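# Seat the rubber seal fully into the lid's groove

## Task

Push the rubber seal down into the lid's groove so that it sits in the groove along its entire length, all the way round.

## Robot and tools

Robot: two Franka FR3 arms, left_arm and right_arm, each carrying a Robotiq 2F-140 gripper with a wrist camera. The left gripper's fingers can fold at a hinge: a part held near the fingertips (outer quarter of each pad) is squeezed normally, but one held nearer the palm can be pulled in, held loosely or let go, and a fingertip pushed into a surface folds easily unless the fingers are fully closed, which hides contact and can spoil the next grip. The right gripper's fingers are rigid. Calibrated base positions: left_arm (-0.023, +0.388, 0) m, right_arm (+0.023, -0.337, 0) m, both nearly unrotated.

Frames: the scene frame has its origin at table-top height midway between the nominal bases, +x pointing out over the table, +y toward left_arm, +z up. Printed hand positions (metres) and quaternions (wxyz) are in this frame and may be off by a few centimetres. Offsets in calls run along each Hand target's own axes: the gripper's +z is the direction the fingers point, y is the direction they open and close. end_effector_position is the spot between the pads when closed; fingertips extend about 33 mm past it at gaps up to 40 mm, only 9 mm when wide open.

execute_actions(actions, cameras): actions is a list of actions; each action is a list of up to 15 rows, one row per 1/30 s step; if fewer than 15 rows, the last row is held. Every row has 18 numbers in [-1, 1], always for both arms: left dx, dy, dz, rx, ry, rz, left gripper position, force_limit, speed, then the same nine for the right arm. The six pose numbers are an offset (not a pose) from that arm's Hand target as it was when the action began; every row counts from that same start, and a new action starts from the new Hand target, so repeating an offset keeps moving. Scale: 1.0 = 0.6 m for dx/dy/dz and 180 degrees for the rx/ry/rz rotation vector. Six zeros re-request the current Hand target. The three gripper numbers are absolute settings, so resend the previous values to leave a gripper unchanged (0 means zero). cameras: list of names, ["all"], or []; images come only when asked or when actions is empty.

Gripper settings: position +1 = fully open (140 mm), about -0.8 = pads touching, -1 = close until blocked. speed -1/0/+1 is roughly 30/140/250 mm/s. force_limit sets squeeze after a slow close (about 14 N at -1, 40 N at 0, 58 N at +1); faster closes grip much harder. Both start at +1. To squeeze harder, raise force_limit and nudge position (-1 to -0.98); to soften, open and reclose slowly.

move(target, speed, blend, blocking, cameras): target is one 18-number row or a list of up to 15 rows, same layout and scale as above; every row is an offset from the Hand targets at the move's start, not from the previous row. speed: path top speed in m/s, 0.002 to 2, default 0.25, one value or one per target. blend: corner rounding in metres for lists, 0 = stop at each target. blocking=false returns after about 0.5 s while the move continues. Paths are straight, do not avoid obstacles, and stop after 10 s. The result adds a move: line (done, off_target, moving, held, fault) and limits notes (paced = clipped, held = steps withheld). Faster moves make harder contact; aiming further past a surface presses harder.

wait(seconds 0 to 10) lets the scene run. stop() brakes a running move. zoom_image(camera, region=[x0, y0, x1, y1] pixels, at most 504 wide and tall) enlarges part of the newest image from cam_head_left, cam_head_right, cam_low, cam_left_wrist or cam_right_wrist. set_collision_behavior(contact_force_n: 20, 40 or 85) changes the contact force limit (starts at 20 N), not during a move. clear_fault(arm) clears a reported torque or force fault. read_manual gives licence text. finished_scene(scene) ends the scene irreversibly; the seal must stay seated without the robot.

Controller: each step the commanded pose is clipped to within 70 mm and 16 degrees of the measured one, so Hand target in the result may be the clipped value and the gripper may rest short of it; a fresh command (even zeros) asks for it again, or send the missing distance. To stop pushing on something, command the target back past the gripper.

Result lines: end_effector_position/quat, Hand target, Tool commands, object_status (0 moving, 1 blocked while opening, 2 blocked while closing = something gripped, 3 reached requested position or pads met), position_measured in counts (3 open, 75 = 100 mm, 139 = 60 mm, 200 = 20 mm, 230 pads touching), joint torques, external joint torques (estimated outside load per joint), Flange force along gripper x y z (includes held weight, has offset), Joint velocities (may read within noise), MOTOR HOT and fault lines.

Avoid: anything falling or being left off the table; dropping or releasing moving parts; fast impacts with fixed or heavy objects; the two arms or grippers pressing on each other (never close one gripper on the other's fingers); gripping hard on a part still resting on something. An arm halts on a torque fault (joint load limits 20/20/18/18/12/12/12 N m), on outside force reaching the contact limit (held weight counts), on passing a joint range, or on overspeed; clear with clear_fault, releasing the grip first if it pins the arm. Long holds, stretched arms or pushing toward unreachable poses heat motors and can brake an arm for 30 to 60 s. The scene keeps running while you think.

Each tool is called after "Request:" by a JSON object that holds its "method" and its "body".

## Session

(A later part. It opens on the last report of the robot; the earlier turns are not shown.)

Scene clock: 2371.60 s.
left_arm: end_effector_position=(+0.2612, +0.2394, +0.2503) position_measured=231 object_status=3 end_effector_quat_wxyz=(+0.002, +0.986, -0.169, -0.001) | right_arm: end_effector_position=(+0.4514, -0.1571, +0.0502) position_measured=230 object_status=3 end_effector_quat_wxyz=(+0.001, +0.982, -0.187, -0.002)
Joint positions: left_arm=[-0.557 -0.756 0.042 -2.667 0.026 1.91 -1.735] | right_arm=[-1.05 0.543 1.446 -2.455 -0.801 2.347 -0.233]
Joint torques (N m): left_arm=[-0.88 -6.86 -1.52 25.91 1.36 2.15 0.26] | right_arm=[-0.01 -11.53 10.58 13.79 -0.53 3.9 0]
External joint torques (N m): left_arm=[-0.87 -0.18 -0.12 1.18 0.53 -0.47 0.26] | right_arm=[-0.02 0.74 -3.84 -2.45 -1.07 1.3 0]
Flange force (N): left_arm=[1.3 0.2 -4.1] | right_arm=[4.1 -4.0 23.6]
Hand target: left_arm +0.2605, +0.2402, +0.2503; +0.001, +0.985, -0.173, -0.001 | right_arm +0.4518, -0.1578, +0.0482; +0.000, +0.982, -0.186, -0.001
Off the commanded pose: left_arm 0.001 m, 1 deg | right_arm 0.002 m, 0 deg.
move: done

Request:
{"method": "move", "body": {"target": [[0,0,0,0,0,0,-1,-1,-1, 0,0,-0.0155,0,0,0,-1,-1,-1],[0,0,0,0,0,0,-1,-1,-1, 0.0228,-0.0011,-0.0155,0,0,0,-1,-1,-1],[0,0,0,0,0,0,-1,-1,-1, 0.0228,-0.0011,0.0003,0,0,0,-1,-1,-1],[0,0,0,0,0,0,-1,-1,-1, 0.0228,-0.0011,-0.0155,0,0,0,-1,-1,-1],[0,0,0,0,0,0,-1,-1,-1, 0.0640,-0.0083,-0.0155,0,0,-0.0833,-1,-1,-1],[0,0,0,0,0,0,-1,-1,-1, 0.0640,-0.0083,0.0010,0,0,-0.0833,-1,-1,-1],[0,0,0,0,0,0,-1,-1,-1, 0.0640,-0.0083,-0.0155,0,0,-0.0833,-1,-1,-1]], "speed": [0.04,0.05,0.01,0.04,0.15,0.01,0.04], "blend": [0.001,0.001,0,0.001,0.001,0,0], "cameras": ["cam_right_wrist"]}}

Request:
{"method": "zoom_image", "body": {"camera": "cam_right_wrist", "region": [240, 0, 450, 220]}}

Scene clock: 2404.43 s.
left_arm: end_effector_position=(+0.2612, +0.2394, +0.2503) position_measured=231 object_status=3 end_effector_quat_wxyz=(+0.002, +0.986, -0.169, -0.001) | right_arm: end_effector_position=(+0.4901, -0.1667, +0.0575) position_measured=230 object_status=3 end_effector_quat_wxyz=(+0.000, +0.998, -0.058, +0.001)
Joint positions: left_arm=[-0.557 -0.756 0.042 -2.667 0.026 1.91 -1.735] | right_arm=[-1.013 0.682 1.411 -2.337 -0.905 2.229 -0.484]
Joint velocities: left_arm=[within noise] | right_arm=[-0.001 0.001 0 0 0.001 -0.004 -0.002]
Joint torques (N m): left_arm=[-0.87 -6.81 -1.49 25.89 1.36 2.17 0.25] | right_arm=[-0.92 -16.5 19.46 15.09 0.74 2.42 -0.15]
External joint torques (N m): left_arm=[-0.89 -0.08 -0.14 1.11 0.53 -0.46 0.25] | right_arm=[-0.93 0.31 1.04 -0.39 0.12 -0.22 -0.15]
Flange force (N): left_arm=[1.5 0.3 -3.8] | right_arm=[-5.2 5.3 -6.5]
Hand target: left_arm +0.2605, +0.2402, +0.2503; +0.001, +0.985, -0.173, -0.001 | right_arm +0.4894, -0.1672, +0.0574; +0.000, +0.998, -0.056, -0.001
Off the commanded pose: left_arm 0.001 m, 1 deg | right_arm 0.001 m, 0 deg.
move: done
camera_calibration:
cam_right_wrist: T_world_to_cam=[[-0.0984252, -0.995067, -0.012448, -0.105411], [-0.940403, 0.0889121, 0.328234, 0.466211], [-0.325508, 0.0440126, -0.944514, 0.364274], [0, 0, 0, 1]] pos_world=[0.546625, -0.162376, 0.189723]
Images, in order (width x height): cam_right_wrist 672x504.

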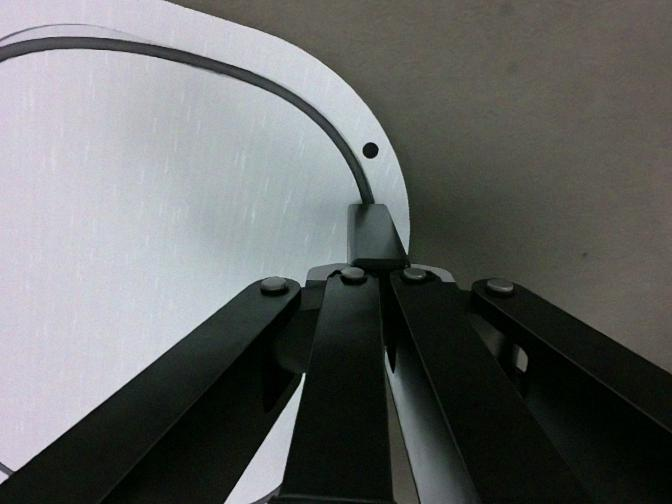

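Scaled by 2.291 from the camera's 672x504 image, which has a finer 960x720 frame.

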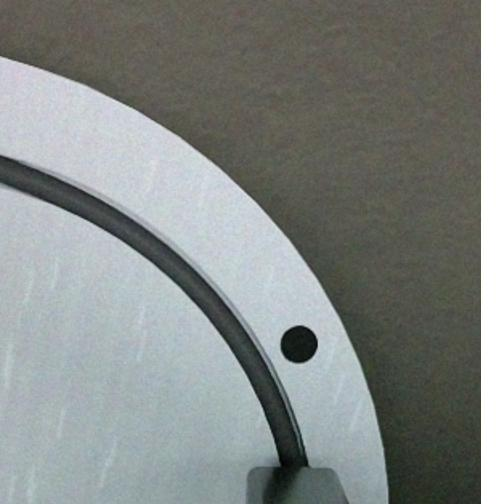

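Request:
{"method": "zoom_image", "body": {"camera": "cam_right_wrist", "region": [0, 0, 240, 130]}}

Scaled by 2.100 from the camera's 672x504 image, which has a finer 960x720 frame.

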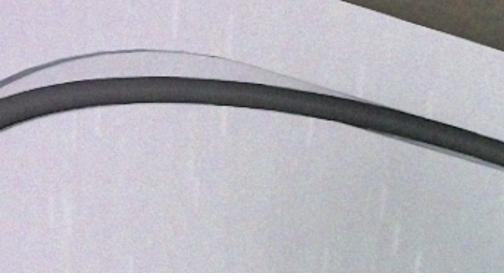

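Request:
{"method": "move", "body": {"target": [[0,0,0,0,0,0,-1,-1,-1, 0.0248,-0.0048,0,0,0,-0.0833,-1,-1,-1],[0,0,0,0,0,0,-1,-1,-1, 0.0248,-0.0048,0.0163,0,0,-0.0833,-1,-1,-1],[0,0,0,0,0,0,-1,-1,-1, 0.0248,-0.0048,0,0,0,-0.0833,-1,-1,-1],[0,0,0,0,0,0,-1,-1,-1, 0.0485,-0.0147,0,0,0,-0.1667,-1,-1,-1],[0,0,0,0,0,0,-1,-1,-1, 0.0485,-0.0147,0.0163,0,0,-0.1667,-1,-1,-1],[0,0,0,0,0,0,-1,-1,-1, 0.0485,-0.0147,0,0,0,-0.1667,-1,-1,-1],[0,0,0,0,0,0,-1,-1,-1, 0.0690,-0.0307,0,0,0,-0.25,-1,-1,-1],[0,0,0,0,0,0,-1,-1,-1, 0.0690,-0.0307,0.0163,0,0,-0.25,-1,-1,-1]], "speed": [0.25,0.012,0.04,0.25,0.012,0.04,0.25,0.012], "blend": [0.001,0,0.001,0.001,0,0.001,0.001,0]}}

Scene clock: 2444.53 s.
left_arm: end_effector_position=(+0.2612, +0.2394, +0.2503) position_measured=231 object_status=3 end_effector_quat_wxyz=(+0.002, +0.986, -0.169, -0.001) | right_arm: end_effector_position=(+0.5323, -0.1534, +0.0504) position_measured=230 object_status=3 end_effector_quat_wxyz=(-0.001, +0.945, +0.326, -0.001)
Joint positions: left_arm=[-0.557 -0.756 0.042 -2.667 0.026 1.91 -1.735] | right_arm=[-0.905 0.957 1.398 -2.159 -1.106 2.022 -1.188]
Joint velocities: left_arm=[within noise] | right_arm=[0 0.001 0 -0.001 0 -0.001 -0.007]
Joint torques (N m): left_arm=[-0.93 -6.85 -1.47 25.88 1.36 2.17 0.25] | right_arm=[0.69 -22.21 22.37 11.4 -0.25 3.37 -0.18]
External joint torques (N m): left_arm=[-0.96 -0.23 -0.14 1.23 0.52 -0.44 0.25] | right_arm=[0.68 1.58 -2.75 -0.74 -1.01 0.71 -0.18]
Flange force (N): left_arm=[1.2 0.3 -4.1] | right_arm=[4.1 0.4 11.1]
Hand target: left_arm +0.2605, +0.2402, +0.2503; +0.001, +0.985, -0.173, -0.001 | right_arm +0.5325, -0.1536, +0.0475; -0.001, +0.944, +0.330, -0.001
Off the commanded pose: left_arm 0.001 m, 1 deg | right_arm 0.003 m, 0 deg.
move: done

Request:
{"method": "move", "body": {"target": [[0,0,0,0,0,0,-1,-1,-1, 0,0,-0.0175,0,0,0,-1,-1,-1],[0,0,0,0,0,0,-1,-1,-1, 0.0272,-0.0040,-0.0175,0,0,-0.0833,-1,-1,-1],[0,0,0,0,0,0,-1,-1,-1, 0.0272,-0.0040,0,0,0,-0.0833,-1,-1,-1],[0,0,0,0,0,0,-1,-1,-1, 0.0272,-0.0040,-0.0175,0,0,-0.0833,-1,-1,-1],[0,0,0,0,0,0,-1,-1,-1, 0.0508,-0.0137,-0.0175,0,0,-0.1667,-1,-1,-1],[0,0,0,0,0,0,-1,-1,-1, 0.0508,-0.0137,0,0,0,-0.1667,-1,-1,-1],[0,0,0,0,0,0,-1,-1,-1, 0.0508,-0.0137,-0.0175,0,0,-0.1667,-1,-1,-1]], "speed": [0.04,0.25,0.012,0.04,0.25,0.012,0.04], "blend": [0.001,0.001,0,0.001,0.001,0,0], "cameras": ["cam_right_wrist"]}}

Request:
{"method": "zoom_image", "body": {"camera": "cam_right_wrist", "region": [230, 0, 440, 220]}}

Scene clock: 2463.53 s.
left_arm: end_effector_position=(+0.2612, +0.2394, +0.2503) position_measured=231 object_status=3 end_effector_quat_wxyz=(+0.002, +0.986, -0.169, -0.001) | right_arm: end_effector_position=(+0.5515, -0.1269, +0.0577) position_measured=230 object_status=3 end_effector_quat_wxyz=(-0.001, +0.827, +0.562, +0.001)
Joint positions: left_arm=[-0.557 -0.756 0.042 -2.667 0.026 1.91 -1.735] | right_arm=[-0.822 1.079 1.432 -2.054 -1.178 1.906 -1.677]
Joint velocities: left_arm=[within noise] | right_arm=[-0.001 -0.001 0.002 -0.001 -0.001 -0.005 -0.003]
Joint torques (N m): left_arm=[-0.87 -6.84 -1.49 25.9 1.36 2.16 0.21] | right_arm=[-0.91 -27.12 29.05 10.48 1 2.4 -0.22]
External joint torques (N m): left_arm=[-0.87 -0.08 -0.15 1.1 0.53 -0.48 0.21] | right_arm=[-0.94 -0.34 1.13 -0.05 0.16 -0.28 -0.22]
Flange force (N): left_arm=[1.5 0.3 -3.9] | right_arm=[-4.2 -1.4 -4.0]
Hand target: left_arm +0.2605, +0.2402, +0.2503; +0.001, +0.985, -0.173, -0.001 | right_arm +0.5513, -0.1282, +0.0580; -0.001, +0.826, +0.563, -0.001
Off the commanded pose: left_arm 0.001 m, 1 deg | right_arm 0.001 m, 0 deg.
move: done
camera_calibration:
cam_right_wrist: T_world_to_cam=[[0.935897, -0.352067, -0.0120745, -0.548579], [-0.328934, -0.885644, 0.327776, 0.0593698], [-0.126093, -0.302793, -0.944678, 0.228764], [0, 0, 0, 1]] pos_world=[0.561788, -0.0712877, 0.190025]
Images, in order (width x height): cam_right_wrist 672x504.

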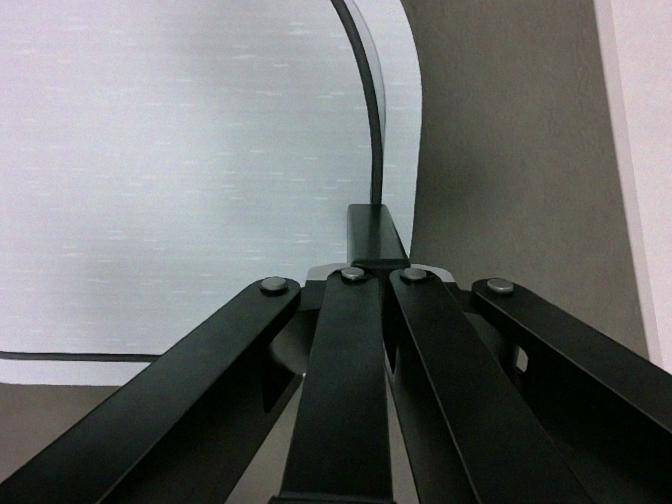

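Scaled by 2.291 from the camera's 672x504 image, which has a finer 960x720 frame.

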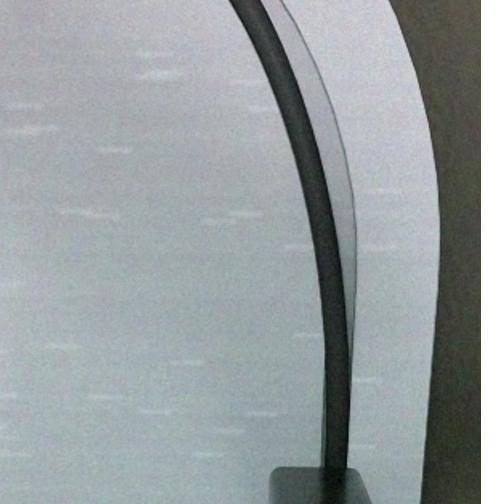

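Request:
{"method": "move", "body": {"target": [[0,0,0,0,0,0,-1,-1,-1, 0,0,-0.0100,0,0,0,-0.45,-1,-1],[0,0,0,0,0,0,-1,-1,-1, 0.1263,-0.0132,-0.0100,0,0,0.8333,-0.45,-1,-1]], "speed": [0.05,0.4], "blend": [0.001,0], "cameras": ["cam_right_wrist"]}}

Request:
{"method": "zoom_image", "body": {"camera": "cam_right_wrist", "region": [250, 0, 490, 240]}}

Scene clock: 2510.43 s.
left_arm: end_effector_position=(+0.2612, +0.2394, +0.2503) position_measured=231 object_status=3 end_effector_quat_wxyz=(+0.002, +0.986, -0.169, -0.001) | right_arm: end_effector_position=(+0.5722, -0.0556, +0.0640) position_measured=186 object_status=3 end_effector_quat_wxyz=(+0.001, +0.760, -0.650, +0.000)
Joint positions: left_arm=[-0.557 -0.756 0.042 -2.667 0.026 1.91 -1.735] | right_arm=[-0.14 0.51 0.709 -1.934 -0.434 2.284 0.599]
Joint velocities: left_arm=[within noise] | right_arm=[0 0 -0.001 0 0 0.001 0.007]
Joint torques (N m): left_arm=[-0.91 -6.82 -1.51 25.87 1.36 2.15 0.22] | right_arm=[-0.24 -38.2 11.08 20.28 0.73 2.77 0.33]
External joint torques (N m): left_arm=[-0.91 -0.19 -0.13 1.24 0.53 -0.46 0.22] | right_arm=[-0.24 -1.44 0.28 -0.42 0.16 0.26 0.33]
Flange force (N): left_arm=[1.4 0.3 -4.2] | right_arm=[2.1 6.6 -2.3]
Hand target: left_arm +0.2605, +0.2402, +0.2503; +0.001, +0.985, -0.173, -0.001 | right_arm +0.5717, -0.0548, +0.0640; +0.001, +0.758, -0.653, -0.001
Off the commanded pose: left_arm 0.001 m, 1 deg | right_arm 0.001 m, 0 deg.
move: done; limits=paced
camera_calibration:
cam_right_wrist: T_world_to_cam=[[-0.985094, -0.171761, -0.00934351, 0.566268], [-0.165249, 0.929865, 0.3287, 0.134576], [-0.0477697, 0.325345, -0.944388, 0.249013], [0, 0, 0, 1]] pos_world=[0.591961, -0.10889, 0.19622]
Images, in order (width x height): cam_right_wrist 672x504.

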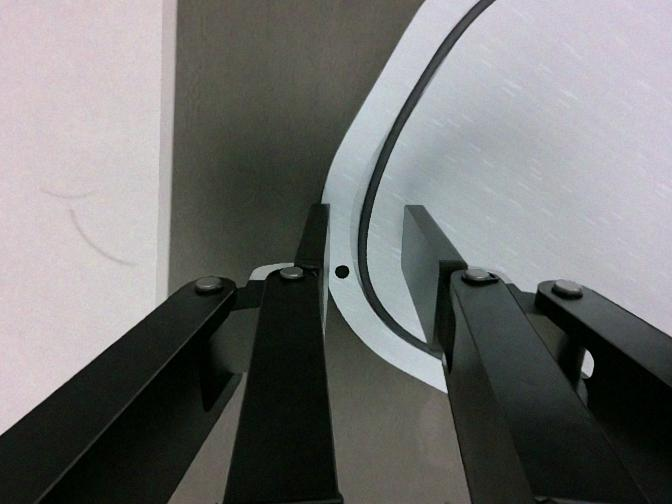

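Scaled by 2.100 from the camera's 672x504 image, which has a finer 960x720 frame.

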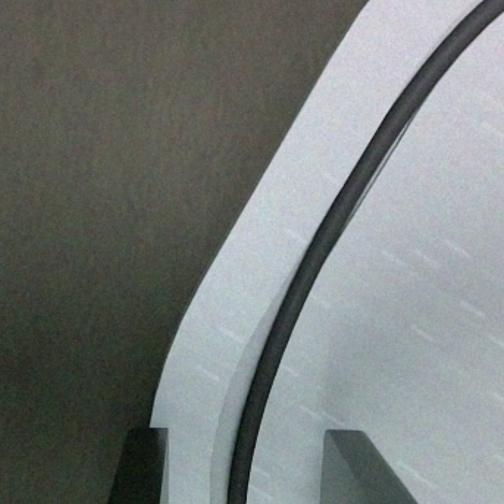

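Request:
{"method": "move", "body": {"target": [[0,0,0,0,0,0,-1,-1,-1, 0,0.0020,0.0120,0,0,0,-0.45,-1,-1],[0,0,0,0,0,0,-1,-1,-1, 0,0.0020,0.0213,0,0,0,-0.45,-1,-1],[0,0,0,0,0,0,-1,-1,-1, 0,0.0020,0.0213,0,0,0,-1,-1,-1],[0,0,0,0,0,0,-1,-1,-1, 0,0.0020,0.0190,0,0,0,-1,-1,-1],[0,0,0,0,0,0,-1,-1,-1, 0,-0.0050,0.0190,0,0,0,-1,-1,-1]], "speed": [0.03,0.015,0.01,0.01,0.01], "blend": [0.001,0,0,0,0], "cameras": ["cam_right_wrist"]}}

Request:
{"method": "zoom_image", "body": {"camera": "cam_right_wrist", "region": [310, 60, 470, 230]}}

Scene clock: 2527.77 s.
left_arm: end_effector_position=(+0.2612, +0.2394, +0.2503) position_measured=231 object_status=3 end_effector_quat_wxyz=(+0.002, +0.986, -0.169, -0.001) | right_arm: end_effector_position=(+0.5745, -0.0546, +0.0529) position_measured=225 object_status=2 end_effector_quat_wxyz=(+0.000, +0.757, -0.653, -0.001)
Joint positions: left_arm=[-0.557 -0.756 0.042 -2.667 0.026 1.91 -1.735] | right_arm=[-0.12 0.531 0.685 -1.928 -0.442 2.304 0.61]
Joint velocities: left_arm=[within noise] | right_arm=[0.001 -0.001 0.001 0.003 0 -0.003 -0.002]
Joint torques (N m): left_arm=[-0.94 -6.85 -1.53 25.86 1.35 2.15 0.26] | right_arm=[-0.1 -38.11 11.5 21.37 0.42 2.59 0.03]
External joint torques (N m): left_arm=[-0.94 -0.14 -0.18 1.11 0.52 -0.47 0.26] | right_arm=[-0.06 -0.29 0.57 0.78 -0.14 0.06 0.03]
Flange force (N): left_arm=[1.3 0.3 -3.9] | right_arm=[-0.7 -1.8 -1.0]
Hand target: left_arm +0.2605, +0.2402, +0.2503; +0.001, +0.985, -0.173, -0.001 | right_arm +0.5746, -0.0543, +0.0526; +0.001, +0.758, -0.653, -0.001
Off the commanded pose: left_arm 0.001 m, 1 deg | right_arm 0.000 m, 0 deg.
move: done
camera_calibration:
cam_right_wrist: T_world_to_cam=[[-0.986462, -0.163676, -0.0101275, 0.569828], [-0.15774, 0.930176, 0.331498, 0.13318], [-0.0448378, 0.328608, -0.943402, 0.236684], [0, 0, 0, 1]] pos_world=[0.593734, -0.10839, 0.18491]
Images, in order (width x height): cam_right_wrist 672x504.

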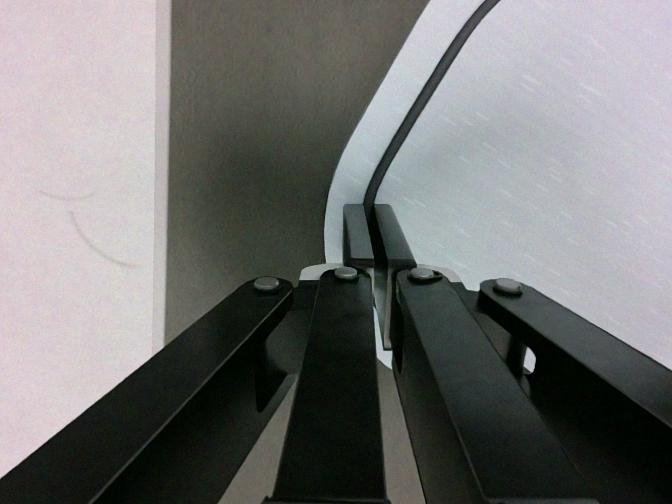

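Scaled by 2.965 from the camera's 672x504 image, which has a finer 960x720 frame.

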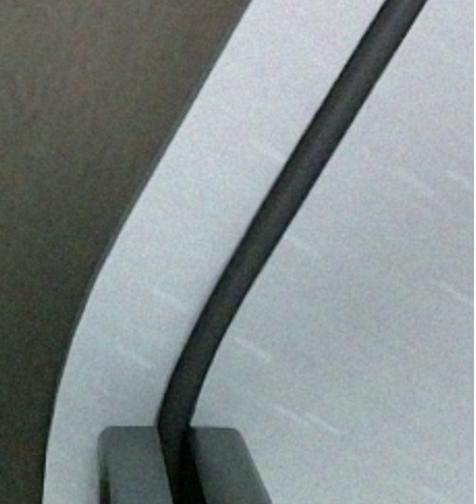

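Request:
{"method": "move", "body": {"target": [[0,0,0,0,0,0,-1,-1,-1, 0,-0.0003,0.0078,0,0,0,-1,-1,-1],[0,0,0,0,0,0,-1,-1,-1, 0,-0.0003,0.0045,0,0,0,-1,-1,-1],[0,0,0,0,0,0,-1,-1,-1, 0,-0.0003,0.0045,0,0,0,-0.71,-1,-1],[0,0,0,0,0,0,-1,-1,-1, 0,-0.0003,0.0002,0,0,0,-0.71,-1,-1],[0,0,0,0,0,0,-1,-1,-1, 0,-0.0003,0.0002,0,0,0,-1,-1,-1]], "speed": [0.006,0.006,0.006,0.006,0.006], "cameras": ["cam_right_wrist"]}}

Request:
{"method": "zoom_image", "body": {"camera": "cam_right_wrist", "region": [310, 60, 470, 230]}}

Scene clock: 2542.33 s.
left_arm: end_effector_position=(+0.2612, +0.2394, +0.2503) position_measured=231 object_status=3 end_effector_quat_wxyz=(+0.002, +0.986, -0.169, -0.001) | right_arm: end_effector_position=(+0.5745, -0.0540, +0.0517) position_measured=225 object_status=2 end_effector_quat_wxyz=(+0.001, +0.758, -0.652, -0.001)
Joint positions: left_arm=[-0.557 -0.756 0.042 -2.667 0.026 1.91 -1.735] | right_arm=[-0.115 0.533 0.68 -1.927 -0.444 2.304 0.61]
Joint torques (N m): left_arm=[-0.86 -6.83 -1.48 25.86 1.34 2.16 0.25] | right_arm=[-1.38 -39.06 12.42 20.58 0.52 2.51 -0.01]
External joint torques (N m): left_arm=[-0.85 -0.22 -0.12 1.19 0.51 -0.45 0.25] | right_arm=[-1.34 -1.13 1.51 0.02 -0.03 -0.02 -0.01]
Flange force (N): left_arm=[1.2 0.2 -4.1] | right_arm=[3.6 5.6 -4.7]
Hand target: left_arm +0.2605, +0.2402, +0.2503; +0.001, +0.985, -0.173, -0.001 | right_arm +0.5748, -0.0543, +0.0525; +0.001, +0.758, -0.653, -0.001
Off the commanded pose: left_arm 0.001 m, 1 deg | right_arm 0.001 m, 0 deg.
move: done
camera_calibration:
cam_right_wrist: T_world_to_cam=[[-0.985985, -0.166521, -0.010176, 0.569592], [-0.160532, 0.930382, 0.329575, 0.134741], [-0.0454136, 0.32659, -0.944075, 0.235711], [0, 0, 0, 1]] pos_world=[0.593944, -0.107492, 0.183918]
Images, in order (width x height): cam_right_wrist 672x504.

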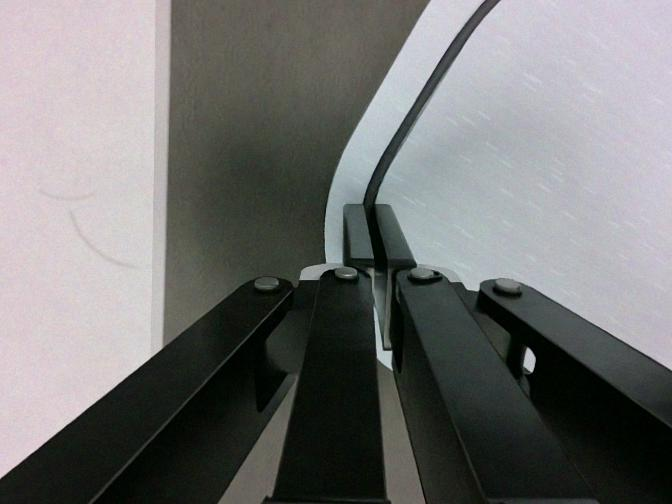

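Scaled by 2.965 from the camera's 672x504 image, which has a finer 960x720 frame.

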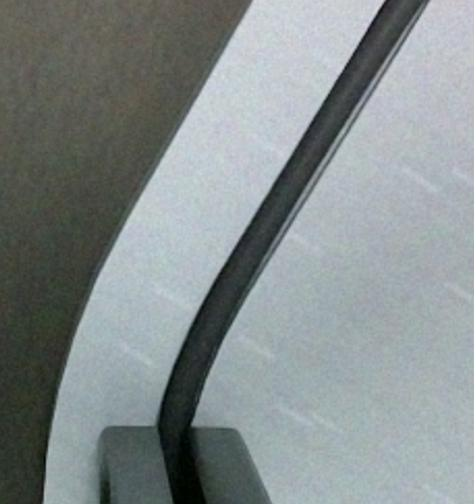

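Request:
{"method": "move", "body": {"target": [[0,0,0,0,0,0,-1,-1,-1, 0,0,0.0088,0,0,0,-1,-1,-1],[0,0,0,0,0,0,-1,-1,-1, 0,0,0.0047,0,0,0,-1,-1,-1],[0,0,0,0,0,0,-1,-1,-1, 0,0,0.0047,0,0,0,-0.71,-1,-1],[0,0,0,0,0,0,-1,-1,-1, 0,0,-0.0008,0,0,0,-0.71,-1,-1],[0,0,0,0,0,0,-1,-1,-1, 0,0,-0.0008,0,0,0,-1,-1,-1]], "speed": [0.006,0.006,0.006,0.006,0.006]}}

Scene clock: 2555.63 s.
left_arm: end_effector_position=(+0.2612, +0.2394, +0.2503) position_measured=231 object_status=3 end_effector_quat_wxyz=(+0.002, +0.986, -0.169, -0.001) | right_arm: end_effector_position=(+0.5749, -0.0538, +0.0524) position_measured=230 object_status=3 end_effector_quat_wxyz=(+0.000, +0.758, -0.652, +0.000)
Joint positions: left_arm=[-0.557 -0.756 0.042 -2.667 0.026 1.91 -1.735] | right_arm=[-0.115 0.532 0.681 -1.926 -0.443 2.304 0.61]
Joint torques (N m): left_arm=[-0.88 -6.81 -1.48 25.89 1.36 2.18 0.26] | right_arm=[-1.23 -38.93 11.85 20.37 0.55 2.35 -0.02]
External joint torques (N m): left_arm=[-0.85 -0.08 -0.09 1.11 0.53 -0.46 0.26] | right_arm=[-1.28 -0.93 0.85 -0.24 -0.01 -0.19 -0.02]
Flange force (N): left_arm=[1.6 0.1 -3.8] | right_arm=[3.6 5.2 -3.9]
Hand target: left_arm +0.2605, +0.2402, +0.2503; +0.001, +0.985, -0.173, -0.001 | right_arm +0.5748, -0.0543, +0.0530; +0.001, +0.758, -0.653, -0.001
Off the commanded pose: left_arm 0.001 m, 1 deg | right_arm 0.001 m, 0 deg.
move: done

Request:
{"method": "move", "body": {"target": [[0,0,0,0,0,0,-1,-1,-1, 0,0.0017,0.0097,0,0,0,-1,-1,-1],[0,0,0,0,0,0,-1,-1,-1, 0,0.0017,-0.0083,0,0,0,-1,-1,-1],[0,0,0,0,0,0,-1,-1,-1, -0.0258,0.0050,-0.0083,0,0,-0.0833,-1,-1,-1],[0,0,0,0,0,0,-1,-1,-1, -0.0258,0.0050,0.0097,0,0,-0.0833,-1,-1,-1],[0,0,0,0,0,0,-1,-1,-1, -0.0258,0.0050,-0.0083,0,0,-0.0833,-1,-1,-1],[0,0,0,0,0,0,-1,-1,-1, -0.0500,0.0150,-0.0083,0,0,-0.1667,-1,-1,-1],[0,0,0,0,0,0,-1,-1,-1, -0.0500,0.0150,0.0097,0,0,-0.1667,-1,-1,-1]], "speed": [0.008,0.04,0.25,0.012,0.04,0.25,0.012], "blend": [0,0.001,0.001,0,0.001,0.001,0]}}

Scene clock: 2576.97 s.
left_arm: end_effector_position=(+0.2612, +0.2394, +0.2503) position_measured=231 object_status=3 end_effector_quat_wxyz=(+0.002, +0.986, -0.169, -0.001) | right_arm: end_effector_position=(+0.5637, -0.0228, +0.0512) position_measured=230 object_status=3 end_effector_quat_wxyz=(-0.004, +0.900, -0.437, +0.000)
Joint positions: left_arm=[-0.557 -0.756 0.042 -2.667 0.026 1.91 -1.735] | right_arm=[-0.202 0.62 0.845 -1.904 -0.593 2.262 0.233]
Joint torques (N m): left_arm=[-0.87 -6.85 -1.5 25.87 1.36 2.16 0.22] | right_arm=[-0.87 -34.85 13.67 17.65 0.06 2.16 -0.14]
External joint torques (N m): left_arm=[-0.85 -0.16 -0.12 1.13 0.53 -0.46 0.22] | right_arm=[-0.81 1.37 -1.03 -1.92 -0.52 -0.43 -0.14]
Flange force (N): left_arm=[1.3 0.2 -3.9] | right_arm=[0.8 4.3 3.1]
Hand target: left_arm +0.2605, +0.2402, +0.2503; +0.001, +0.985, -0.173, -0.001 | right_arm +0.5614, -0.0260, +0.0472; +0.000, +0.901, -0.434, -0.001
Off the commanded pose: left_arm 0.001 m, 1 deg | right_arm 0.006 m, 1 deg.
move: off_target (right_arm)

Request:
{"method": "move", "body": {"target": [[0,0,0,0,0,0,-1,-1,-1, -0.0018,-0.0050,-0.0080,0,0,0,-1,-1,-1],[0,0,0,0,0,0,-1,-1,-1, -0.0507,0.0071,-0.0247,0,0,0,-1,-1,-1]], "speed": [0.02,0.08], "blend": [0.001,0], "cameras": ["cam_right_wrist"]}}

Request:
{"method": "zoom_image", "body": {"camera": "cam_right_wrist", "region": [280, 0, 500, 230]}}

Scene clock: 2589.33 s.
left_arm: end_effector_position=(+0.2612, +0.2394, +0.2503) position_measured=231 object_status=3 end_effector_quat_wxyz=(+0.002, +0.986, -0.169, -0.001) | right_arm: end_effector_position=(+0.5403, -0.0043, +0.0625) position_measured=230 object_status=3 end_effector_quat_wxyz=(-0.001, +0.903, -0.431, +0.000)
Joint positions: left_arm=[-0.557 -0.756 0.042 -2.667 0.026 1.91 -1.735] | right_arm=[-0.189 0.583 0.876 -1.936 -0.573 2.25 0.258]
Joint velocities: left_arm=[within noise] | right_arm=[-0.001 -0.001 -0.002 0.002 0.001 0 0.007]
Joint torques (N m): left_arm=[-0.9 -6.81 -1.46 25.89 1.36 2.16 0.24] | right_arm=[-0.55 -35.68 14.52 19.07 0.73 2.6 0.29]
External joint torques (N m): left_arm=[-0.87 -0.15 -0.07 1.15 0.53 -0.46 0.24] | right_arm=[-0.63 -1.09 0.18 -0.74 0.15 0.02 0.29]
Flange force (N): left_arm=[1.4 0.1 -4.0] | right_arm=[-0.3 7.8 -2.5]
Hand target: left_arm +0.2605, +0.2402, +0.2503; +0.001, +0.985, -0.173, -0.001 | right_arm +0.5392, -0.0048, +0.0621; +0.000, +0.901, -0.434, -0.001
Off the commanded pose: left_arm 0.001 m, 1 deg | right_arm 0.001 m, 0 deg.
move: done
camera_calibration:
cam_right_wrist: T_world_to_cam=[[-0.76663, -0.641954, -0.0131593, 0.423786], [-0.609286, 0.720846, 0.330381, 0.320845], [-0.202604, 0.261298, -0.943756, 0.312729], [0, 0, 0, 1]] pos_world=[0.583733, -0.0409441, 0.194716]
Images, in order (width x height): cam_right_wrist 672x504.

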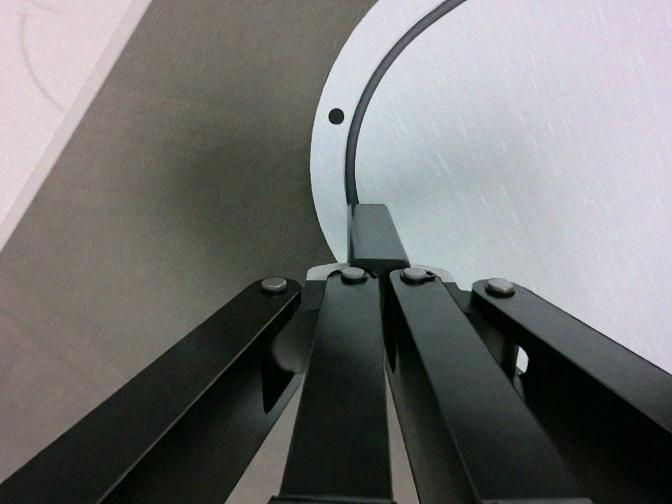

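Scaled by 2.191 from the camera's 672x504 image, which has a finer 960x720 frame.

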